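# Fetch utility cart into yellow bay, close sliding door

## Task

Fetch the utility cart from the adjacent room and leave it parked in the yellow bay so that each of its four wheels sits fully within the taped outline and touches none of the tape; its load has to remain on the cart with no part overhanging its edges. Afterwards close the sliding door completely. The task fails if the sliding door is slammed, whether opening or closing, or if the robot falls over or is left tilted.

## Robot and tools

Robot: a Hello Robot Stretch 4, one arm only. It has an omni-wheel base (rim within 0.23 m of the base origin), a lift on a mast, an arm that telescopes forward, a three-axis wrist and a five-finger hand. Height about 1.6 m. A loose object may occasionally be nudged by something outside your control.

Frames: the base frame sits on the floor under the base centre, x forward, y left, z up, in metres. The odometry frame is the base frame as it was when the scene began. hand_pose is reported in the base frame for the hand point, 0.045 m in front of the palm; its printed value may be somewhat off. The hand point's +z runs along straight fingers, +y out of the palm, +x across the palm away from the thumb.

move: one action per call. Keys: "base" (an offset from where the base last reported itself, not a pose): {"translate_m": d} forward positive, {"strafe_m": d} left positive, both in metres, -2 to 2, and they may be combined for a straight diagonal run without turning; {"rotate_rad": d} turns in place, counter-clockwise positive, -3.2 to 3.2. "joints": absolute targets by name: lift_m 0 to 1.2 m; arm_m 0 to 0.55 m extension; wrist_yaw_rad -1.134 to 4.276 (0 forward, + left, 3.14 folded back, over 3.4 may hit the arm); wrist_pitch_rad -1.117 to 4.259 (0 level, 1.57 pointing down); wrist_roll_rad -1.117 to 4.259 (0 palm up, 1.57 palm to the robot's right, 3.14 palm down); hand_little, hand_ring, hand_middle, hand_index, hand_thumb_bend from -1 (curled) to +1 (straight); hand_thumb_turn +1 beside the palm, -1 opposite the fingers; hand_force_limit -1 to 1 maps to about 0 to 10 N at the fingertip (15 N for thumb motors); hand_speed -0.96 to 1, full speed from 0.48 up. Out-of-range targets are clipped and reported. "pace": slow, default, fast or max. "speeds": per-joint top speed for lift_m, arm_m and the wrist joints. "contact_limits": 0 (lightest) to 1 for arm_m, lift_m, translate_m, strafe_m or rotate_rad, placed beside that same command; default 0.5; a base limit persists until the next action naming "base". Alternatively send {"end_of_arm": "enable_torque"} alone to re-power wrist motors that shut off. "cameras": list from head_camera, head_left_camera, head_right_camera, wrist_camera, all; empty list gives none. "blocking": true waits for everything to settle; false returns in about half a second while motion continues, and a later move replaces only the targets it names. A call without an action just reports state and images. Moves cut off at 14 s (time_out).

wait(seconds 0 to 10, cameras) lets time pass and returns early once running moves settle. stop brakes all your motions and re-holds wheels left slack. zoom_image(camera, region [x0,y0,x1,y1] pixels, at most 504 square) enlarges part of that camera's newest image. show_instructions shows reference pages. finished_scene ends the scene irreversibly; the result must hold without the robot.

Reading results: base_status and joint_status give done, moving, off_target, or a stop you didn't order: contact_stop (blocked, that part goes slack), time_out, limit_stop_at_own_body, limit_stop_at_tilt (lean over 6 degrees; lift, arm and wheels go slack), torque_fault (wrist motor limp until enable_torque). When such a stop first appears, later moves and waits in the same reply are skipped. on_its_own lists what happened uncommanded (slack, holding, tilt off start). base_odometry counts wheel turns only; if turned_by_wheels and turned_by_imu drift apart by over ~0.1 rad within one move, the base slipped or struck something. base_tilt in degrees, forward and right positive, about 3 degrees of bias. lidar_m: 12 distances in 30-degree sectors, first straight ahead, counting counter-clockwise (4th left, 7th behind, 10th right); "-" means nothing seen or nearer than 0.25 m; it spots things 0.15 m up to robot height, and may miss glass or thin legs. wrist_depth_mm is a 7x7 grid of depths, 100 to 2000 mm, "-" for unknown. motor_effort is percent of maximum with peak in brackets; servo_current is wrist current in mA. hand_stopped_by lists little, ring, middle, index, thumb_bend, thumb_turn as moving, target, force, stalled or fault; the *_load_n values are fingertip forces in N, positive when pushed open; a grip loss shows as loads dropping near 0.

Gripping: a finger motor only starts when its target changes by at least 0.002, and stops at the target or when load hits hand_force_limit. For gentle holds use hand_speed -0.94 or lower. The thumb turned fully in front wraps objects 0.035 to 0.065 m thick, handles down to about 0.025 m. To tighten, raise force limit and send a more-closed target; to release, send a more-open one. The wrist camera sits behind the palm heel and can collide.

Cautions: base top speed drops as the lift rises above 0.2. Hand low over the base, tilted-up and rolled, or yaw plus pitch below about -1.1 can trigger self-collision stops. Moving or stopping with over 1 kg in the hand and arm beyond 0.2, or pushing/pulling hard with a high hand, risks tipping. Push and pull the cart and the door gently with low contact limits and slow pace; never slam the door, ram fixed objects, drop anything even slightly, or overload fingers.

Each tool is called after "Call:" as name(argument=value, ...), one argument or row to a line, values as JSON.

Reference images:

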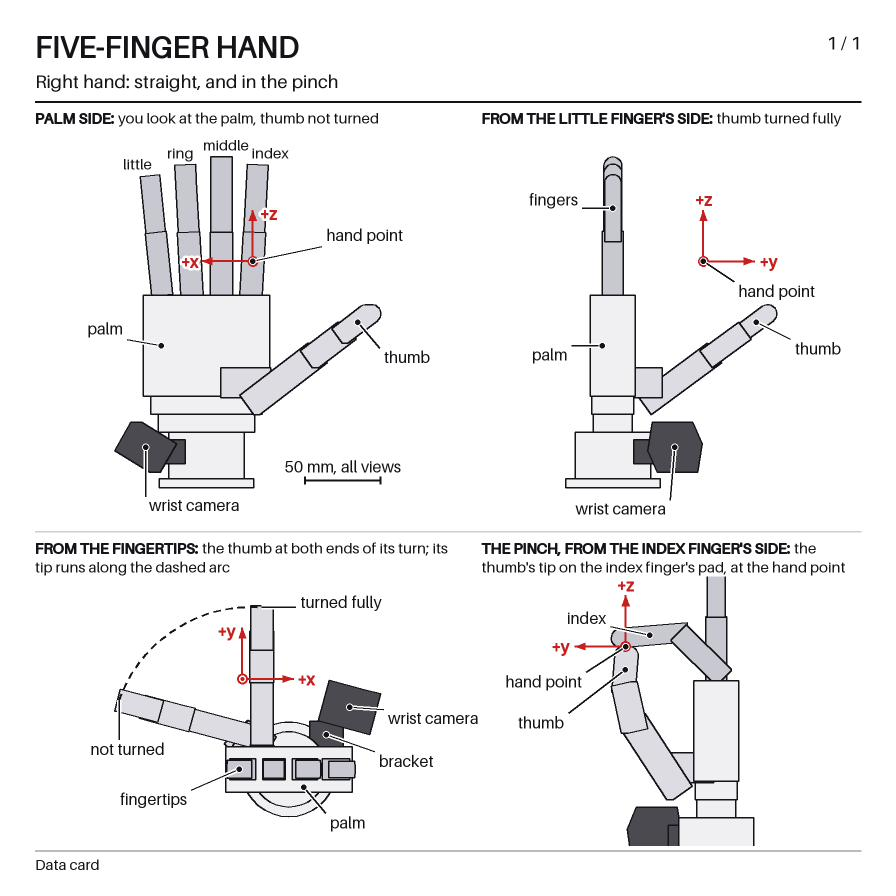

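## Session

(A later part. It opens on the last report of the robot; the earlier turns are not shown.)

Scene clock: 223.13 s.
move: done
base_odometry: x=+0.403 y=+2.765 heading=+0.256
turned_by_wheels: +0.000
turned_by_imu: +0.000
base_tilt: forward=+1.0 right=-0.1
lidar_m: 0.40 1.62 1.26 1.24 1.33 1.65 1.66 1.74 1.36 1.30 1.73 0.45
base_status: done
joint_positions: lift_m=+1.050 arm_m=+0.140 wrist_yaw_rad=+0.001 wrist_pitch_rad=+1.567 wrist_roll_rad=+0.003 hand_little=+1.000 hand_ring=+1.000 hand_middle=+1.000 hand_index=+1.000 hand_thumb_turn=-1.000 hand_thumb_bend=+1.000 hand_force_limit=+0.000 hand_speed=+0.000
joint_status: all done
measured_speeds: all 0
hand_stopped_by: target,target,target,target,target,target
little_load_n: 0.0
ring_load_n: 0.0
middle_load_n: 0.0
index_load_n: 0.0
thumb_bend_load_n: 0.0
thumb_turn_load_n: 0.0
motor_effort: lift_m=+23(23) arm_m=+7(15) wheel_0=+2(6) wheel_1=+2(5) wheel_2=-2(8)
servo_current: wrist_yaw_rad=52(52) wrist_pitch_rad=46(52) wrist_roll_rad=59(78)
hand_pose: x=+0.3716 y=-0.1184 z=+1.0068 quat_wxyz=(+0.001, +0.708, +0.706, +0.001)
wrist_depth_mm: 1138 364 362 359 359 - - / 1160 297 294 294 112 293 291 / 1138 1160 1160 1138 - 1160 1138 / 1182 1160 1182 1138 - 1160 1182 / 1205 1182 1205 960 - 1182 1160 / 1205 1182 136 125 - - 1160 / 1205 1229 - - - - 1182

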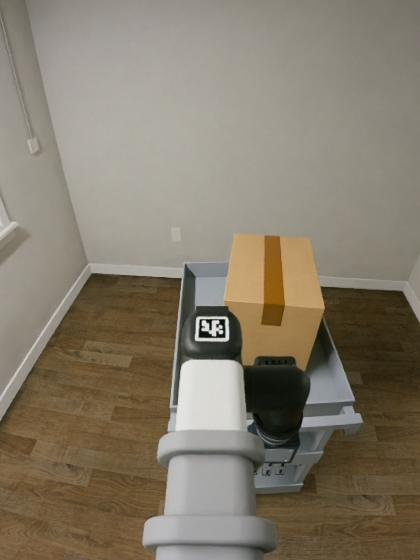

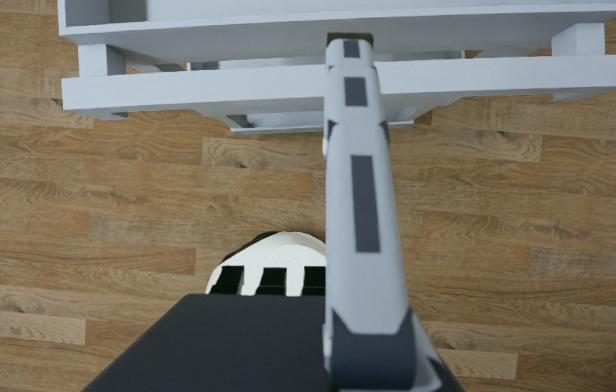

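Call:
move(
  base={"translate_m": 0.06, "strafe_m": -0.03},
  joints={"arm_m": 0.178},
  pace="slow",
)

Call:
move(
  joints={"lift_m": 0.96},
  pace="slow",
  contact_limits={"lift_m": 0.1},
  cameras=["head_camera", "wrist_camera"],
)

Call:
zoom_image(
  camera="wrist_camera",
  region=[100, 50, 400, 300],
)

Call:
zoom_image(
  camera="head_camera",
  region=[170, 330, 370, 530],
)

Scene clock: 228.37 s.
move: done
base_odometry: x=+0.468 y=+2.751 heading=+0.256
turned_by_wheels: +0.000
turned_by_imu: -0.003
base_tilt: forward=+1.0 right=-0.1
lidar_m: 0.31 0.35 1.30 1.26 1.37 1.77 1.71 1.72 1.33 1.30 1.69 0.37
base_status: done
joint_positions: lift_m=+1.050 arm_m=+0.178 wrist_yaw_rad=+0.001 wrist_pitch_rad=+1.567 wrist_roll_rad=+0.003 hand_little=+1.000 hand_ring=+1.000 hand_middle=+1.000 hand_index=+1.000 hand_thumb_turn=-1.000 hand_thumb_bend=+1.000 hand_force_limit=+0.000 hand_speed=+0.000
joint_status: all done
measured_speeds: all 0
hand_stopped_by: target,target,target,target,target,target
little_load_n: 0.0
ring_load_n: 0.0
middle_load_n: 0.0
index_load_n: 0.0
thumb_bend_load_n: -0.5
thumb_turn_load_n: 0.0
motor_effort: lift_m=+23(23) arm_m=+7(14) wheel_0=-1(8) wheel_1=+0(4) wheel_2=+1(9)
servo_current: wrist_yaw_rad=46(59) wrist_pitch_rad=33(46) wrist_roll_rad=39(65)
hand_pose: x=+0.4096 y=-0.1184 z=+1.0068 quat_wxyz=(+0.001, +0.708, +0.706, +0.001)
wrist_depth_mm: 347 362 362 359 359 357 - / 345 366 366 362 111 362 - / 345 368 364 364 - 362 320 / 330 303 300 298 - 297 298 / 1205 1205 1182 1060 - 1160 1160 / 1229 1182 136 125 - - 1160 / 1205 1205 - - - - 1160
pictures: none

Scene clock: 230.00 s.
move: done
base_odometry: x=+0.468 y=+2.751 heading=+0.256
turned_by_wheels: +0.000
turned_by_imu: +0.000
base_tilt: forward=+1.0 right=-0.1
lidar_m: 0.35 0.37 1.29 1.26 1.38 1.76 1.72 1.75 1.33 1.27 1.69 0.41
base_status: not commanded
joint_positions: lift_m=+0.960 arm_m=+0.178 wrist_yaw_rad=+0.001 wrist_pitch_rad=+1.567 wrist_roll_rad=+0.003 hand_little=+1.000 hand_ring=+1.000 hand_middle=+1.000 hand_index=+1.000 hand_thumb_turn=-1.000 hand_thumb_bend=+1.000 hand_force_limit=+0.000 hand_speed=+0.000
joint_status: all done
measured_speeds: all 0
hand_stopped_by: target,target,target,target,target,target
little_load_n: 0.0
ring_load_n: 0.0
middle_load_n: 0.0
index_load_n: 0.0
thumb_bend_load_n: -0.5
thumb_turn_load_n: 0.0
motor_effort: lift_m=+17(22) arm_m=+7(7) wheel_0=-1(1) wheel_1=+0(1) wheel_2=+1(1)
servo_current: wrist_yaw_rad=52(52) wrist_pitch_rad=46(46) wrist_roll_rad=33(72)
contact_limits: lift_m 0.1
hand_pose: x=+0.4096 y=-0.1184 z=+0.9172 quat_wxyz=(+0.001, +0.708, +0.706, +0.001)
wrist_depth_mm: 276 274 273 273 272 272 271 / 277 277 276 276 272 273 273 / 278 278 530 - - 1060 1042 / 258 1098 1078 210 - 209 208 / 1078 1078 891 904 - 1060 1060 / 1098 1098 135 125 - - 1078 / 1078 1078 - - - - 1098

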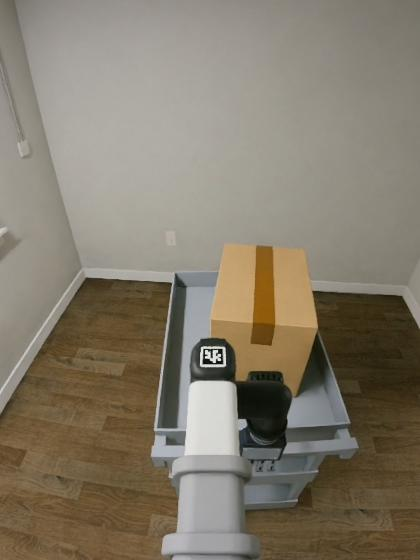

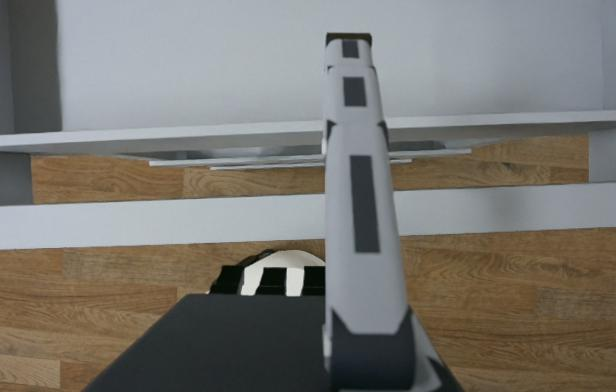

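Scaled by 1.680.

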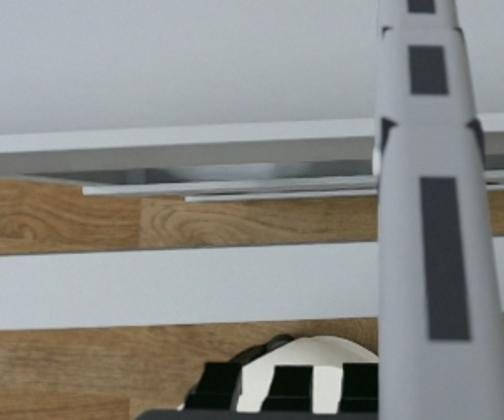

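Scaled by 2.520 from the camera's image (finer frame: 600x800).

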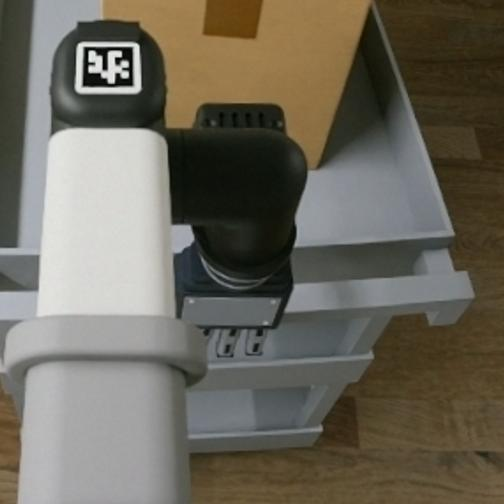

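Call:
move(
  joints={"lift_m": 0.878},
  pace="slow",
  contact_limits={"lift_m": 0.1},
  cameras=["head_camera", "wrist_camera"],
)

Call:
zoom_image(
  camera="head_camera",
  region=[170, 330, 370, 530],
)

Scene clock: 232.93 s.
move: done
base_odometry: x=+0.468 y=+2.751 heading=+0.256
turned_by_wheels: +0.000
turned_by_imu: -0.001
base_tilt: forward=+1.0 right=-0.1
lidar_m: 0.35 0.38 1.27 1.26 1.37 1.74 1.72 1.72 1.35 1.30 1.67 0.40
base_status: not commanded
joint_positions: lift_m=+0.878 arm_m=+0.178 wrist_yaw_rad=+0.001 wrist_pitch_rad=+1.567 wrist_roll_rad=+0.003 hand_little=+1.000 hand_ring=+1.000 hand_middle=+1.000 hand_index=+1.000 hand_thumb_turn=-1.000 hand_thumb_bend=+1.000 hand_force_limit=+0.000 hand_speed=+0.000
joint_status: all done
measured_speeds: all 0
hand_stopped_by: target,target,target,target,target,target
little_load_n: 0.0
ring_load_n: 0.0
middle_load_n: 0.0
index_load_n: 0.0
thumb_bend_load_n: 0.0
thumb_turn_load_n: 0.0
motor_effort: lift_m=+17(18) arm_m=+7(7) wheel_0=-1(1) wheel_1=+0(1) wheel_2=+0(1)
servo_current: wrist_yaw_rad=46(52) wrist_pitch_rad=33(46) wrist_roll_rad=52(72)
contact_limits: lift_m 0.1
hand_pose: x=+0.4096 y=-0.1184 z=+0.8352 quat_wxyz=(+0.001, +0.708, +0.706, +0.001)
wrist_depth_mm: 194 194 193 193 191 192 191 / 195 195 194 193 113 192 - / 991 452 - - - 991 976 / 1025 991 991 991 - 127 991 / 129 129 128 128 - 127 1008 / 1008 1025 136 125 - - 1008 / 1025 1025 - - - - 1008

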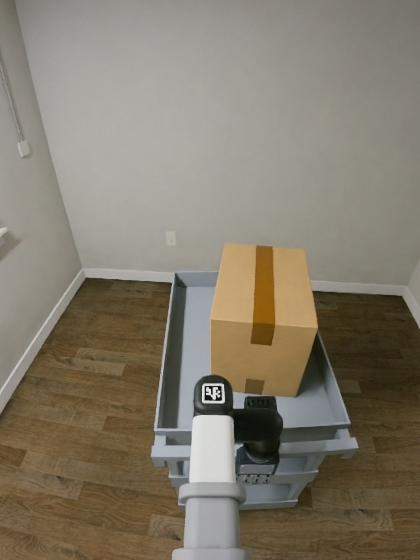

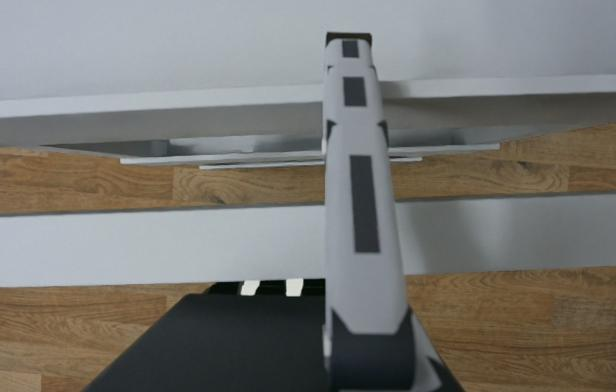

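Scaled by 2.520 from the camera's image (finer frame: 600x800).

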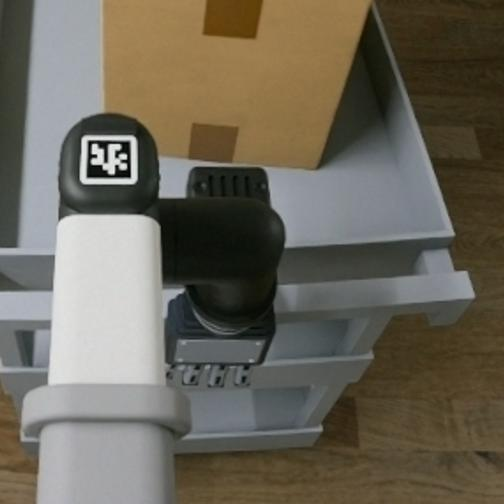

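Call:
move(
  joints={"wrist_roll_rad": -0.03},
)

Call:
move(
  joints={"arm_m": 0.187},
  pace="slow",
  contact_limits={"arm_m": 0.0},
)

Call:
move(
  joints={"hand_speed": -0.85, "hand_force_limit": 0.0, "hand_little": -0.9, "hand_ring": -0.9, "hand_middle": -0.9, "hand_index": -0.9},
  cameras=["head_camera", "wrist_camera"],
)

Scene clock: 234.97 s.
move: done
base_odometry: x=+0.468 y=+2.751 heading=+0.256
turned_by_wheels: +0.000
turned_by_imu: -0.001
base_tilt: forward=+1.0 right=+0.0
lidar_m: 0.36 0.36 1.30 1.25 1.34 1.76 1.71 1.71 1.33 1.29 1.70 0.41
base_status: not commanded
joint_positions: lift_m=+0.878 arm_m=+0.178 wrist_yaw_rad=+0.001 wrist_pitch_rad=+1.567 wrist_roll_rad=-0.027 hand_little=+1.000 hand_ring=+1.000 hand_middle=+1.000 hand_index=+1.000 hand_thumb_turn=-1.000 hand_thumb_bend=+1.000 hand_force_limit=+0.000 hand_speed=+0.000
joint_status: all done
measured_speeds: all 0
hand_stopped_by: target,target,target,target,target,target
little_load_n: 0.0
ring_load_n: 0.0
middle_load_n: 0.0
index_load_n: 0.0
thumb_bend_load_n: 0.0
thumb_turn_load_n: 0.5
motor_effort: lift_m=+17(17) arm_m=+7(7) wheel_0=-1(1) wheel_1=+0(1) wheel_2=+1(1)
servo_current: wrist_yaw_rad=52(52) wrist_pitch_rad=39(46) wrist_roll_rad=52(52)
contact_limits: lift_m 0.1
hand_pose: x=+0.4105 y=-0.1166 z=+0.8353 quat_wxyz=(+0.001, +0.697, +0.717, +0.001)
wrist_depth_mm: 194 194 193 193 192 191 191 / 196 195 194 194 111 192 - / 976 991 - - - 445 991 / 991 991 991 976 - 976 976 / 129 129 128 128 - 127 - / 1025 1008 136 125 - - 991 / 1025 1025 - - - - 1025
pictures: none

Scene clock: 235.87 s.
move: done
base_odometry: x=+0.468 y=+2.751 heading=+0.256
turned_by_wheels: +0.000
turned_by_imu: +0.000
base_tilt: forward=+1.0 right=-0.1
lidar_m: 0.33 0.38 1.30 1.25 1.37 1.76 1.70 1.70 1.32 1.29 1.69 0.42
base_status: not commanded
joint_positions: lift_m=+0.878 arm_m=+0.187 wrist_yaw_rad=+0.001 wrist_pitch_rad=+1.568 wrist_roll_rad=-0.028 hand_little=+1.000 hand_ring=+1.000 hand_middle=+1.000 hand_index=+1.000 hand_thumb_turn=-1.000 hand_thumb_bend=+1.000 hand_force_limit=+0.000 hand_speed=+0.000
joint_status: all done
measured_speeds: all 0
hand_stopped_by: target,target,target,target,target,target
little_load_n: 0.0
ring_load_n: 0.0
middle_load_n: 0.0
index_load_n: 0.0
thumb_bend_load_n: 0.0
thumb_turn_load_n: 0.0
motor_effort: lift_m=+17(17) arm_m=+7(9) wheel_0=+0(1) wheel_1=+0(1) wheel_2=+1(1)
servo_current: wrist_yaw_rad=39(59) wrist_pitch_rad=39(59) wrist_roll_rad=39(72)
contact_limits: arm_m 0; lift_m 0.1
hand_pose: x=+0.4193 y=-0.1165 z=+0.8352 quat_wxyz=(+0.001, +0.697, +0.717, +0.001)
wrist_depth_mm: 193 193 193 191 191 191 190 / 196 195 195 193 192 192 192 / - - - - - - 976 / 991 991 991 1008 - 976 976 / 129 129 128 128 - 127 - / 1025 1008 124 125 - 128 976 / 1042 1042 - - - - 1008
pictures: none

Scene clock: 240.63 s.
move: off_target
base_odometry: x=+0.468 y=+2.751 heading=+0.256
turned_by_wheels: +0.000
turned_by_imu: -0.001
base_tilt: forward=+1.0 right=-0.1
lidar_m: 0.35 0.37 1.30 1.25 1.36 1.77 1.70 1.72 1.34 1.30 1.68 0.41
base_status: not commanded
joint_positions: lift_m=+0.878 arm_m=+0.187 wrist_yaw_rad=+0.000 wrist_pitch_rad=+1.570 wrist_roll_rad=-0.028 hand_little=-0.584 hand_ring=-0.570 hand_middle=-0.597 hand_index=-0.611 hand_thumb_turn=-1.000 hand_thumb_bend=+1.000 hand_force_limit=+0.000 hand_speed=-0.850
joint_status: hand_little off_target (ended at -0.584, target -0.900); hand_ring off_target (ended at -0.570, target -0.900); hand_middle off_target (ended at -0.597, target -0.900); hand_index off_target (ended at -0.611, target -0.900); the others done
measured_speeds: all 0
hand_stopped_by: force,force,force,force,target,target
little_load_n: 2.5
ring_load_n: 0.0
middle_load_n: 4.5
index_load_n: 7.5
thumb_bend_load_n: 0.0
thumb_turn_load_n: 0.0
motor_effort: lift_m=+25(26) arm_m=+7(8) wheel_0=-1(1) wheel_1=+0(1) wheel_2=+1(1)
servo_current: wrist_yaw_rad=46(59) wrist_pitch_rad=39(52) wrist_roll_rad=39(78)
contact_limits: arm_m 0; lift_m 0.1
hand_pose: x=+0.4188 y=-0.1165 z=+0.8344 quat_wxyz=(+0.000, +0.697, +0.717, +0.000)
wrist_depth_mm: 189 187 186 186 185 184 184 / 189 189 189 187 186 186 185 / 976 991 442 136 - - - / 1008 991 145 142 - 991 960 / 124 124 123 122 - 122 - / 1008 1025 123 123 - 122 1008 / 1025 1025 - - - - 1008

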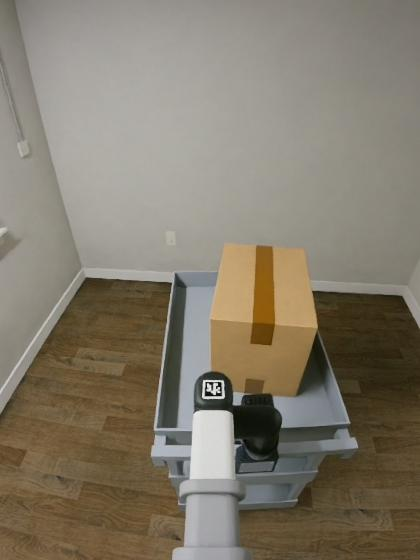

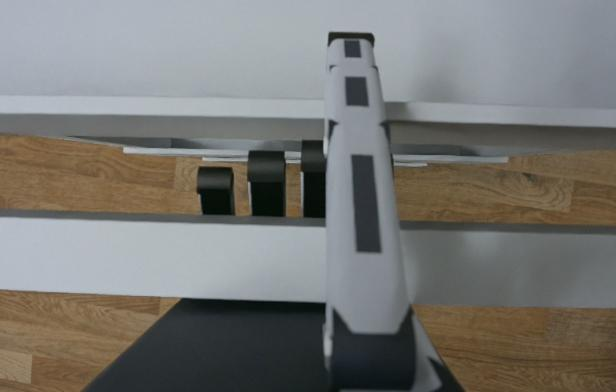

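Call:
move(
  joints={"lift_m": 0.87},
  pace="slow",
)

Call:
move(
  joints={"hand_force_limit": 0.2, "hand_little": -1.0, "hand_ring": -1.0, "hand_middle": -1.0, "hand_index": -1.0},
  cameras=["wrist_camera"],
)

Scene clock: 242.83 s.
move: done
base_odometry: x=+0.468 y=+2.751 heading=+0.256
turned_by_wheels: +0.000
turned_by_imu: -0.001
base_tilt: forward=+1.0 right=+0.0
lidar_m: 0.34 0.36 1.32 1.25 1.36 1.76 1.73 1.70 1.35 1.28 1.70 0.38
base_status: not commanded
joint_positions: lift_m=+0.870 arm_m=+0.187 wrist_yaw_rad=+0.000 wrist_pitch_rad=+1.570 wrist_roll_rad=-0.028 hand_little=-0.584 hand_ring=-0.570 hand_middle=-0.597 hand_index=-0.611 hand_thumb_turn=-1.000 hand_thumb_bend=+1.000 hand_force_limit=+0.000 hand_speed=-0.850
joint_status: all done
measured_speeds: all 0
hand_stopped_by: force,force,force,force,target,target
little_load_n: 0.0
ring_load_n: 0.0
middle_load_n: 0.0
index_load_n: 0.5
thumb_bend_load_n: 0.0
thumb_turn_load_n: 0.0
motor_effort: lift_m=+17(26) arm_m=+7(7) wheel_0=-1(1) wheel_1=+0(0) wheel_2=+1(2)
servo_current: wrist_yaw_rad=52(52) wrist_pitch_rad=39(46) wrist_roll_rad=59(72)
contact_limits: arm_m 0
hand_pose: x=+0.4188 y=-0.1165 z=+0.8271 quat_wxyz=(+0.000, +0.697, +0.717, +0.000)
wrist_depth_mm: 186 186 185 183 183 183 183 / 187 187 186 186 184 184 184 / 991 991 - - - - - / 991 991 148 143 - 976 976 / 121 121 120 120 - 119 - / 1025 1008 121 120 - 120 1008 / 1042 1025 - - - - 991
pictures: none

Scene clock: 243.67 s.
move: off_target
base_odometry: x=+0.468 y=+2.751 heading=+0.256
turned_by_wheels: +0.000
turned_by_imu: +0.000
base_tilt: forward=+1.0 right=-0.1
lidar_m: 0.35 0.37 1.29 1.26 1.38 1.74 1.72 1.69 1.33 1.28 1.67 0.38
base_status: not commanded
joint_positions: lift_m=+0.870 arm_m=+0.187 wrist_yaw_rad=+0.000 wrist_pitch_rad=+1.570 wrist_roll_rad=-0.028 hand_little=-0.762 hand_ring=-0.761 hand_middle=-0.748 hand_index=-0.748 hand_thumb_turn=-1.000 hand_thumb_bend=+1.000 hand_force_limit=+0.200 hand_speed=-0.850
joint_status: hand_little off_target (ended at -0.762, target -1.000); hand_ring off_target (ended at -0.761, target -1.000); hand_middle off_target (ended at -0.748, target -1.000); hand_index off_target (ended at -0.748, target -1.000); the others done
measured_speeds: all 0
hand_stopped_by: force,force,force,force,target,target
little_load_n: 5.5
ring_load_n: 9.0
middle_load_n: 3.0
index_load_n: 3.0
thumb_bend_load_n: 1.0
thumb_turn_load_n: 0.0
motor_effort: lift_m=+20(20) arm_m=+7(7) wheel_0=-1(1) wheel_1=+0(1) wheel_2=+0(1)
servo_current: wrist_yaw_rad=46(52) wrist_pitch_rad=33(46) wrist_roll_rad=39(65)
contact_limits: arm_m 0
hand_pose: x=+0.4188 y=-0.1165 z=+0.8268 quat_wxyz=(+0.000, +0.697, +0.717, +0.000)
wrist_depth_mm: 185 184 184 183 182 182 182 / 186 186 185 184 183 184 182 / 976 - - - - - 976 / 991 991 139 129 - 991 976 / 119 119 119 118 - 117 - / 1008 120 119 119 - 118 976 / 1025 1008 - - - - 991

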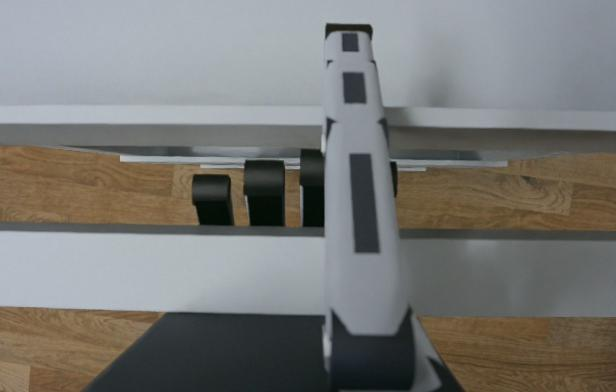

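Call:
move(
  base={"translate_m": -0.25},
  pace="slow",
  contact_limits={"translate_m": 0.3},
  cameras=["head_camera", "wrist_camera"],
)

Scene clock: 248.20 s.
move: done
base_odometry: x=+0.227 y=+2.688 heading=+0.257
turned_by_wheels: +0.001
turned_by_imu: +0.003
base_tilt: forward=+1.0 right=-0.1
lidar_m: 0.33 0.34 1.29 1.28 1.38 1.50 1.47 1.60 1.30 1.26 1.85 0.41
base_status: done
joint_positions: lift_m=+0.870 arm_m=+0.187 wrist_yaw_rad=+0.008 wrist_pitch_rad=+1.569 wrist_roll_rad=-0.036 hand_little=-0.762 hand_ring=-0.761 hand_middle=-0.748 hand_index=-0.748 hand_thumb_turn=-1.000 hand_thumb_bend=+1.000 hand_force_limit=+0.200 hand_speed=-0.850
joint_status: not commanded
measured_speeds: all 0
hand_stopped_by: force,force,force,force,target,target
little_load_n: 3.5
ring_load_n: 7.5
middle_load_n: 4.5
index_load_n: 6.0
thumb_bend_load_n: 2.5
thumb_turn_load_n: 0.0
motor_effort: lift_m=+22(23) arm_m=+4(7) wheel_0=+2(7) wheel_1=+0(6) wheel_2=+6(12)
servo_current: wrist_yaw_rad=52(65) wrist_pitch_rad=39(52) wrist_roll_rad=33(78)
contact_limits: arm_m 0; translate_m 0.3
hand_pose: x=+0.4203 y=-0.1156 z=+0.8267 quat_wxyz=(+0.000, +0.691, +0.723, +0.000)
wrist_depth_mm: 186 185 185 183 182 182 182 / 186 186 185 184 183 183 183 / - - - - - - - / 991 991 138 129 - 991 976 / 119 119 118 118 - 117 - / 120 119 118 118 - 117 976 / 1008 1008 - - - - 991

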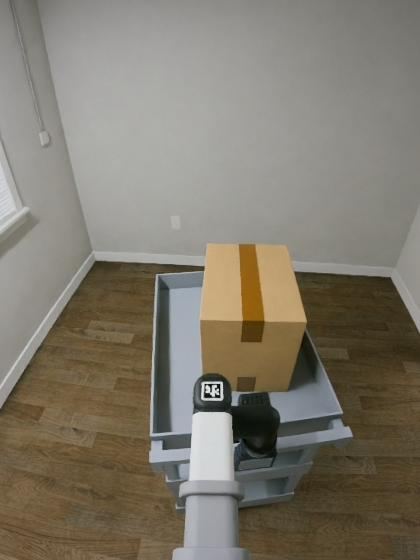

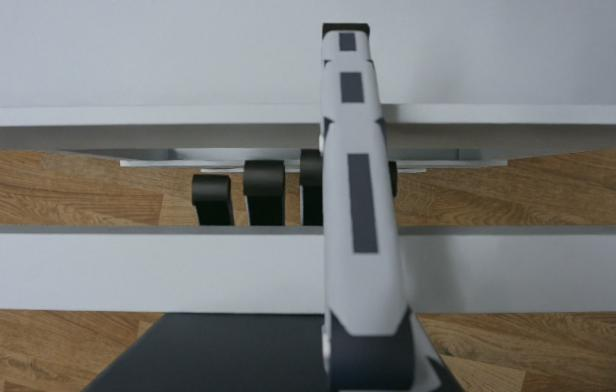

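Call:
move(
  base={"strafe_m": 0.06},
  pace="slow",
  contact_limits={"strafe_m": 0.3},
  cameras=["wrist_camera"],
)

Call:
move(
  base={"rotate_rad": -0.07},
  pace="slow",
  contact_limits={"rotate_rad": 0.3},
  cameras=["head_camera", "wrist_camera"],
)

Scene clock: 250.83 s.
move: done
base_odometry: x=+0.211 y=+2.746 heading=+0.256
turned_by_wheels: +0.000
turned_by_imu: -0.004
base_tilt: forward=+1.0 right=-0.1
lidar_m: 0.34 0.38 1.26 1.22 1.33 1.48 1.46 1.59 1.36 1.34 1.86 0.40
base_status: done
joint_positions: lift_m=+0.870 arm_m=+0.187 wrist_yaw_rad=-0.001 wrist_pitch_rad=+1.569 wrist_roll_rad=-0.032 hand_little=-0.762 hand_ring=-0.761 hand_middle=-0.748 hand_index=-0.748 hand_thumb_turn=-1.000 hand_thumb_bend=+1.000 hand_force_limit=+0.200 hand_speed=-0.850
joint_status: not commanded
measured_speeds: all 0
hand_stopped_by: force,force,force,force,target,target
little_load_n: 3.0
ring_load_n: 6.5
middle_load_n: 2.0
index_load_n: 2.5
thumb_bend_load_n: 2.5
thumb_turn_load_n: 0.0
motor_effort: lift_m=+23(23) arm_m=+5(5) wheel_0=-4(10) wheel_1=+2(8) wheel_2=-3(7)
servo_current: wrist_yaw_rad=46(65) wrist_pitch_rad=26(52) wrist_roll_rad=39(65)
contact_limits: arm_m 0; strafe_m 0.3
hand_pose: x=+0.4191 y=-0.1163 z=+0.8267 quat_wxyz=(+0.000, +0.696, +0.718, +0.000)
wrist_depth_mm: 184 183 183 182 182 181 181 / 185 184 184 183 183 183 182 / 991 - - - - - - / 991 991 138 129 - 976 976 / 119 119 118 118 - 117 - / 120 119 118 118 - 118 976 / 1008 1008 - - - - 991

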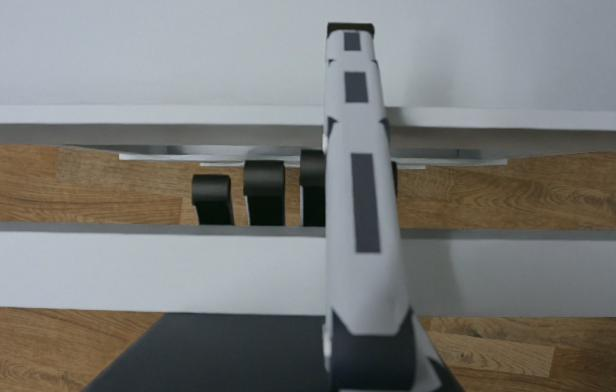

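Scene clock: 251.67 s.
move: done
base_odometry: x=+0.212 y=+2.746 heading=+0.188
turned_by_wheels: -0.069
turned_by_imu: -0.066
base_tilt: forward=+1.0 right=-0.1
lidar_m: 0.35 0.35 1.26 1.23 1.30 1.52 1.47 1.54 1.37 1.32 1.55 0.40
base_status: done
joint_positions: lift_m=+0.870 arm_m=+0.187 wrist_yaw_rad=+0.010 wrist_pitch_rad=+1.567 wrist_roll_rad=-0.036 hand_little=-0.762 hand_ring=-0.761 hand_middle=-0.748 hand_index=-0.747 hand_thumb_turn=-1.000 hand_thumb_bend=+1.000 hand_force_limit=+0.200 hand_speed=-0.850
joint_status: not commanded
measured_speeds: all 0
hand_stopped_by: force,force,force,force,target,target
little_load_n: 4.5
ring_load_n: 9.5
middle_load_n: 6.0
index_load_n: 8.5
thumb_bend_load_n: 1.5
thumb_turn_load_n: 0.0
motor_effort: lift_m=+23(23) arm_m=+0(4) wheel_0=+6(10) wheel_1=+3(7) wheel_2=+10(13)
servo_current: wrist_yaw_rad=59(72) wrist_pitch_rad=26(46) wrist_roll_rad=46(78)
contact_limits: arm_m 0; rotate_rad 0.3
hand_pose: x=+0.4211 y=-0.1154 z=+0.8268 quat_wxyz=(+0.001, +0.691, +0.723, +0.001)
wrist_depth_mm: 187 186 185 185 183 182 182 / 187 186 186 185 184 184 183 / - - - - - - - / 991 991 135 129 - 976 960 / 120 119 118 118 - 117 - / 120 120 119 118 - 118 976 / 991 991 - - - - 991

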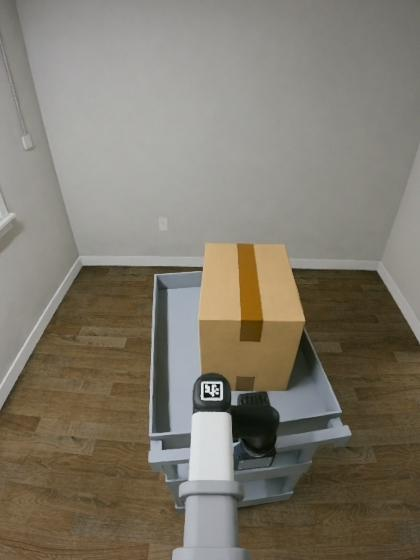

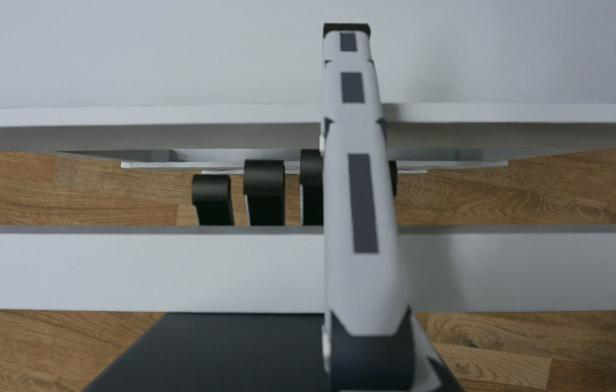

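Call:
move(
  base={"rotate_rad": -0.131},
  pace="slow",
  contact_limits={"rotate_rad": 0.3},
)

Call:
move(
  base={"translate_m": 0.015, "strafe_m": 0.058},
  pace="slow",
  contact_limits={"strafe_m": 0.3, "translate_m": 0.3},
  cameras=["head_camera", "wrist_camera"],
)

Call:
move(
  base={"rotate_rad": -0.131},
  pace="slow",
  contact_limits={"rotate_rad": 0.3},
)

Call:
move(
  base={"translate_m": 0.02, "strafe_m": 0.063},
  pace="slow",
  contact_limits={"strafe_m": 0.3, "translate_m": 0.3},
  cameras=["head_camera", "wrist_camera"],
)

Scene clock: 257.10 s.
move: done
base_odometry: x=+0.211 y=+2.746 heading=+0.057
turned_by_wheels: -0.130
turned_by_imu: -0.132
base_tilt: forward=+1.0 right=-0.1
lidar_m: 0.34 0.37 1.35 1.22 1.26 1.59 1.45 1.50 1.46 1.34 1.36 0.39
base_status: done
joint_positions: lift_m=+0.870 arm_m=+0.187 wrist_yaw_rad=+0.000 wrist_pitch_rad=+1.569 wrist_roll_rad=-0.034 hand_little=-0.762 hand_ring=-0.760 hand_middle=-0.748 hand_index=-0.730 hand_thumb_turn=-1.000 hand_thumb_bend=+1.001 hand_force_limit=+0.200 hand_speed=-0.850
joint_status: not commanded
measured_speeds: all 0
hand_stopped_by: force,force,force,force,target,target
little_load_n: 3.5
ring_load_n: 7.0
middle_load_n: 2.5
index_load_n: 0.0
thumb_bend_load_n: 2.0
thumb_turn_load_n: 7.0
motor_effort: lift_m=+23(23) arm_m=-4(4) wheel_0=+3(22) wheel_1=+2(10) wheel_2=+2(16)
servo_current: wrist_yaw_rad=46(208) wrist_pitch_rad=33(59) wrist_roll_rad=72(189)
contact_limits: arm_m 0; rotate_rad 0.3
hand_pose: x=+0.4196 y=-0.1161 z=+0.8267 quat_wxyz=(+0.001, +0.695, +0.719, +0.001)
wrist_depth_mm: 184 183 183 182 181 181 181 / 185 184 184 183 182 182 182 / 991 - - - - - - / 991 976 139 129 - 976 976 / 119 118 118 118 - 117 - / 120 119 119 118 - 118 991 / 1008 991 - - - - 991
pictures: none

"contact_limits": strafe_m and translate_m are given together and make one move, which takes one limit: state it under one of them only

not run: a call was refused earlier in this reply.

not run: a call was refused earlier in this reply.

Call:
move(
  base={"translate_m": 0.015, "strafe_m": 0.065},
  pace="slow",
  contact_limits={"strafe_m": 0.3},
  cameras=["head_camera", "wrist_camera"],
)

Call:
move(
  base={"rotate_rad": -0.08},
  pace="slow",
  contact_limits={"rotate_rad": 0.3},
  cameras=["wrist_camera"],
)

Scene clock: 259.87 s.
move: done
base_odometry: x=+0.223 y=+2.811 heading=+0.056
turned_by_wheels: -0.001
turned_by_imu: -0.005
base_tilt: forward=+1.0 right=-0.1
lidar_m: 0.36 0.37 1.26 1.15 1.20 1.51 1.47 1.51 1.50 1.38 1.42 0.38
base_status: done
joint_positions: lift_m=+0.870 arm_m=+0.187 wrist_yaw_rad=-0.007 wrist_pitch_rad=+1.569 wrist_roll_rad=-0.025 hand_little=-0.762 hand_ring=-0.760 hand_middle=-0.748 hand_index=-0.730 hand_thumb_turn=-1.000 hand_thumb_bend=+1.000 hand_force_limit=+0.200 hand_speed=-0.850
joint_status: not commanded
measured_speeds: all 0
hand_stopped_by: force,force,force,force,target,target
little_load_n: 6.0
ring_load_n: 8.5
middle_load_n: 3.5
index_load_n: 0.0
thumb_bend_load_n: 1.5
thumb_turn_load_n: 6.0
motor_effort: lift_m=+23(23) arm_m=-4(4) wheel_0=-9(12) wheel_1=-1(8) wheel_2=-7(13)
servo_current: wrist_yaw_rad=59(59) wrist_pitch_rad=46(46) wrist_roll_rad=52(72)
contact_limits: arm_m 0; strafe_m 0.3
hand_pose: x=+0.4184 y=-0.1172 z=+0.8267 quat_wxyz=(+0.001, +0.701, +0.713, +0.001)
wrist_depth_mm: 183 183 183 182 182 181 182 / 185 185 184 184 183 184 183 / 976 960 - - - - 976 / 991 976 138 129 - 960 976 / 119 118 118 118 - 118 976 / 991 120 119 118 - 118 991 / 991 1008 - - - - 991

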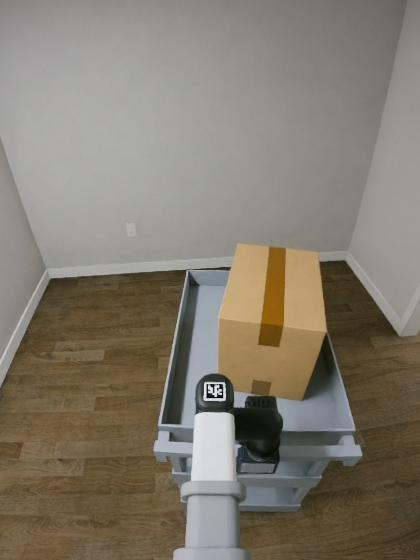

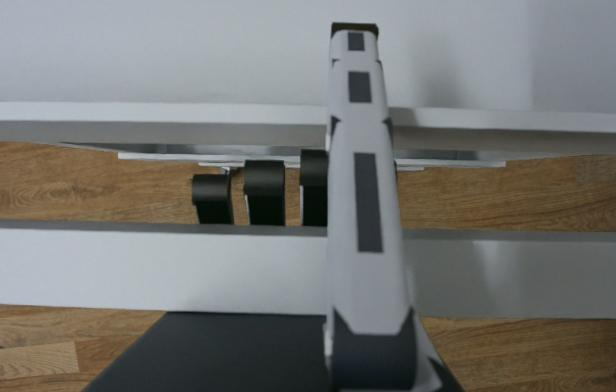

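Scene clock: 260.77 s.
move: done
base_odometry: x=+0.223 y=+2.812 heading=-0.023
turned_by_wheels: -0.079
turned_by_imu: -0.076
base_tilt: forward=+0.9 right=-0.2
lidar_m: 0.33 0.34 1.31 1.15 1.19 1.47 1.47 1.49 1.54 1.38 1.41 0.38
base_status: done
joint_positions: lift_m=+0.870 arm_m=+0.187 wrist_yaw_rad=+0.000 wrist_pitch_rad=+1.569 wrist_roll_rad=-0.028 hand_little=-0.762 hand_ring=-0.760 hand_middle=-0.748 hand_index=-0.730 hand_thumb_turn=-1.000 hand_thumb_bend=+1.000 hand_force_limit=+0.200 hand_speed=-0.850
joint_status: not commanded
measured_speeds: all 0
hand_stopped_by: force,force,force,force,target,target
little_load_n: 3.5
ring_load_n: 6.5
middle_load_n: 1.5
index_load_n: 0.0
thumb_bend_load_n: 1.0
thumb_turn_load_n: 0.0
motor_effort: lift_m=+23(23) arm_m=-4(4) wheel_0=+4(8) wheel_1=+2(4) wheel_2=+4(7)
servo_current: wrist_yaw_rad=46(59) wrist_pitch_rad=26(46) wrist_roll_rad=39(78)
contact_limits: arm_m 0; rotate_rad 0.3
hand_pose: x=+0.4193 y=-0.1166 z=+0.8267 quat_wxyz=(+0.001, +0.697, +0.717, +0.001)
wrist_depth_mm: 186 185 184 182 182 182 182 / 187 186 185 185 184 183 183 / 991 - - - - - 976 / 991 991 135 129 - 976 976 / 119 119 118 118 - 117 117 / 1008 119 119 118 - 118 991 / 1008 1008 - - - - 976

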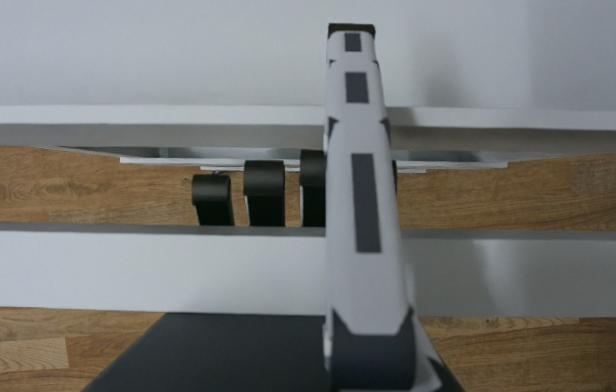

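Call:
move(
  base={"translate_m": 0.02, "strafe_m": 0.06},
  joints={"hand_index": -0.98},
  pace="slow",
  contact_limits={"strafe_m": 0.3},
)

Call:
move(
  base={"rotate_rad": -0.1},
  pace="slow",
  contact_limits={"rotate_rad": 0.3},
)

Call:
move(
  base={"translate_m": 0.02, "strafe_m": 0.06},
  pace="slow",
  contact_limits={"strafe_m": 0.3},
)

Call:
move(
  base={"rotate_rad": -0.1},
  pace="slow",
  contact_limits={"rotate_rad": 0.3},
  cameras=["head_camera", "wrist_camera"],
)

Scene clock: 264.50 s.
move: off_target
base_odometry: x=+0.244 y=+2.871 heading=-0.025
turned_by_wheels: -0.001
turned_by_imu: -0.006
base_tilt: forward=+0.9 right=-0.1
lidar_m: 0.35 0.40 1.24 1.11 1.11 1.38 1.49 1.53 1.64 1.45 1.46 0.40
base_status: done
joint_positions: lift_m=+0.870 arm_m=+0.187 wrist_yaw_rad=-0.006 wrist_pitch_rad=+1.569 wrist_roll_rad=-0.025 hand_little=-0.762 hand_ring=-0.761 hand_middle=-0.748 hand_index=-0.769 hand_thumb_turn=-1.000 hand_thumb_bend=+1.000 hand_force_limit=+0.200 hand_speed=-0.850
joint_status: hand_index off_target (ended at -0.769, target -0.980)
measured_speeds: all 0
hand_stopped_by: force,force,force,force,target,target
little_load_n: 5.5
ring_load_n: 7.5
middle_load_n: 2.0
index_load_n: 7.5
thumb_bend_load_n: 2.0
thumb_turn_load_n: 6.0
motor_effort: lift_m=+22(23) arm_m=-4(4) wheel_0=-8(10) wheel_1=+0(8) wheel_2=-7(10)
servo_current: wrist_yaw_rad=59(59) wrist_pitch_rad=39(46) wrist_roll_rad=59(85)
contact_limits: arm_m 0; strafe_m 0.3
hand_pose: x=+0.4185 y=-0.1171 z=+0.8267 quat_wxyz=(+0.001, +0.700, +0.714, +0.001)
wrist_depth_mm: 183 183 183 182 182 182 181 / 185 185 185 184 183 183 182 / 991 1008 - - - - 960 / 976 991 138 129 - 991 960 / 119 118 118 118 - 117 991 / 1008 119 118 118 - 118 991 / 1008 1008 - - - - 1008
pictures: none

Scene clock: 265.43 s.
move: done
base_odometry: x=+0.244 y=+2.871 heading=-0.123
turned_by_wheels: -0.099
turned_by_imu: -0.096
base_tilt: forward=+1.0 right=-0.1
lidar_m: 0.35 0.34 1.27 1.10 1.11 1.31 1.51 1.51 1.72 1.45 1.46 0.41
base_status: done
joint_positions: lift_m=+0.870 arm_m=+0.187 wrist_yaw_rad=+0.005 wrist_pitch_rad=+1.569 wrist_roll_rad=-0.033 hand_little=-0.762 hand_ring=-0.761 hand_middle=-0.748 hand_index=-0.769 hand_thumb_turn=-1.000 hand_thumb_bend=+1.000 hand_force_limit=+0.200 hand_speed=-0.850
joint_status: not commanded
measured_speeds: all 0
hand_stopped_by: force,force,force,force,target,target
little_load_n: 2.5
ring_load_n: 5.5
middle_load_n: 1.0
index_load_n: 7.0
thumb_bend_load_n: 2.0
thumb_turn_load_n: 0.0
motor_effort: lift_m=+23(23) arm_m=-4(4) wheel_0=+10(10) wheel_1=+2(5) wheel_2=+4(5)
servo_current: wrist_yaw_rad=46(59) wrist_pitch_rad=39(46) wrist_roll_rad=26(65)
contact_limits: arm_m 0; rotate_rad 0.3
hand_pose: x=+0.4201 y=-0.1159 z=+0.8267 quat_wxyz=(+0.001, +0.693, +0.721, +0.001)
wrist_depth_mm: 185 185 185 183 182 182 181 / 187 186 186 185 183 183 182 / 991 - - - - - 960 / 991 976 134 129 - 976 946 / 119 119 118 118 - 116 - / 120 119 118 118 - 117 991 / 1025 1025 - - - - 976
pictures: none

Scene clock: 267.30 s.
move: done
base_odometry: x=+0.271 y=+2.928 heading=-0.124
turned_by_wheels: -0.001
turned_by_imu: -0.003
base_tilt: forward=+1.0 right=-0.1
lidar_m: 0.37 0.41 1.22 1.06 1.07 1.25 1.55 1.54 1.78 1.52 1.51 0.40
base_status: done
joint_positions: lift_m=+0.870 arm_m=+0.187 wrist_yaw_rad=-0.001 wrist_pitch_rad=+1.569 wrist_roll_rad=-0.029 hand_little=-0.762 hand_ring=-0.761 hand_middle=-0.748 hand_index=-0.769 hand_thumb_turn=-1.000 hand_thumb_bend=+1.000 hand_force_limit=+0.200 hand_speed=-0.850
joint_status: not commanded
measured_speeds: all 0
hand_stopped_by: force,force,force,force,target,target
little_load_n: 2.0
ring_load_n: 5.0
middle_load_n: 1.0
index_load_n: 7.5
thumb_bend_load_n: 1.0
thumb_turn_load_n: 1.5
motor_effort: lift_m=+23(23) arm_m=-4(4) wheel_0=-6(10) wheel_1=+2(8) wheel_2=-3(9)
servo_current: wrist_yaw_rad=33(52) wrist_pitch_rad=46(46) wrist_roll_rad=46(65)
contact_limits: arm_m 0; strafe_m 0.3
hand_pose: x=+0.4192 y=-0.1165 z=+0.8267 quat_wxyz=(+0.001, +0.697, +0.717, +0.001)
wrist_depth_mm: 185 184 184 183 182 182 181 / 186 185 185 185 183 184 184 / 976 - - - - - 976 / 976 991 138 129 - 976 976 / 119 118 118 118 - 117 960 / 1008 119 118 118 - 118 976 / 1008 991 - - - - 991
pictures: none

Scene clock: 268.23 s.
move: done
base_odometry: x=+0.271 y=+2.928 heading=-0.223
turned_by_wheels: -0.099
turned_by_imu: -0.097
base_tilt: forward=+0.9 right=-0.1
lidar_m: 0.34 0.35 1.30 1.08 1.07 1.18 1.56 1.54 1.72 1.50 1.51 0.40
base_status: done
joint_positions: lift_m=+0.870 arm_m=+0.187 wrist_yaw_rad=+0.009 wrist_pitch_rad=+1.569 wrist_roll_rad=-0.037 hand_little=-0.762 hand_ring=-0.761 hand_middle=-0.748 hand_index=-0.769 hand_thumb_turn=-1.000 hand_thumb_bend=+1.000 hand_force_limit=+0.200 hand_speed=-0.850
joint_status: not commanded
measured_speeds: all 0
hand_stopped_by: force,force,force,force,target,target
little_load_n: 3.0
ring_load_n: 6.5
middle_load_n: 3.0
index_load_n: 11.0
thumb_bend_load_n: 2.5
thumb_turn_load_n: 0.0
motor_effort: lift_m=+23(23) arm_m=-4(4) wheel_0=+9(10) wheel_1=+3(6) wheel_2=+5(9)
servo_current: wrist_yaw_rad=59(72) wrist_pitch_rad=46(52) wrist_roll_rad=33(78)
contact_limits: arm_m 0; rotate_rad 0.3
hand_pose: x=+0.4207 y=-0.1154 z=+0.8267 quat_wxyz=(+0.001, +0.691, +0.723, +0.001)
wrist_depth_mm: 186 186 184 183 183 182 181 / 186 186 185 185 183 183 182 / - - - - - - - / 1008 991 138 129 - 976 976 / 119 119 118 118 - 117 - / 120 119 119 118 - 117 991 / 1008 1008 - - - - 991

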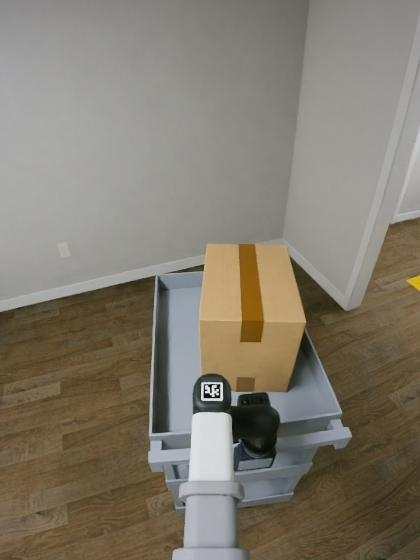

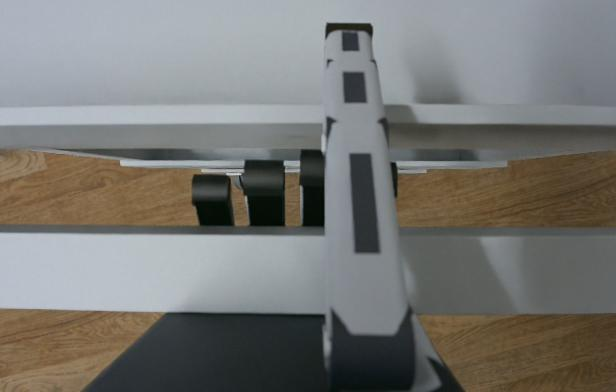

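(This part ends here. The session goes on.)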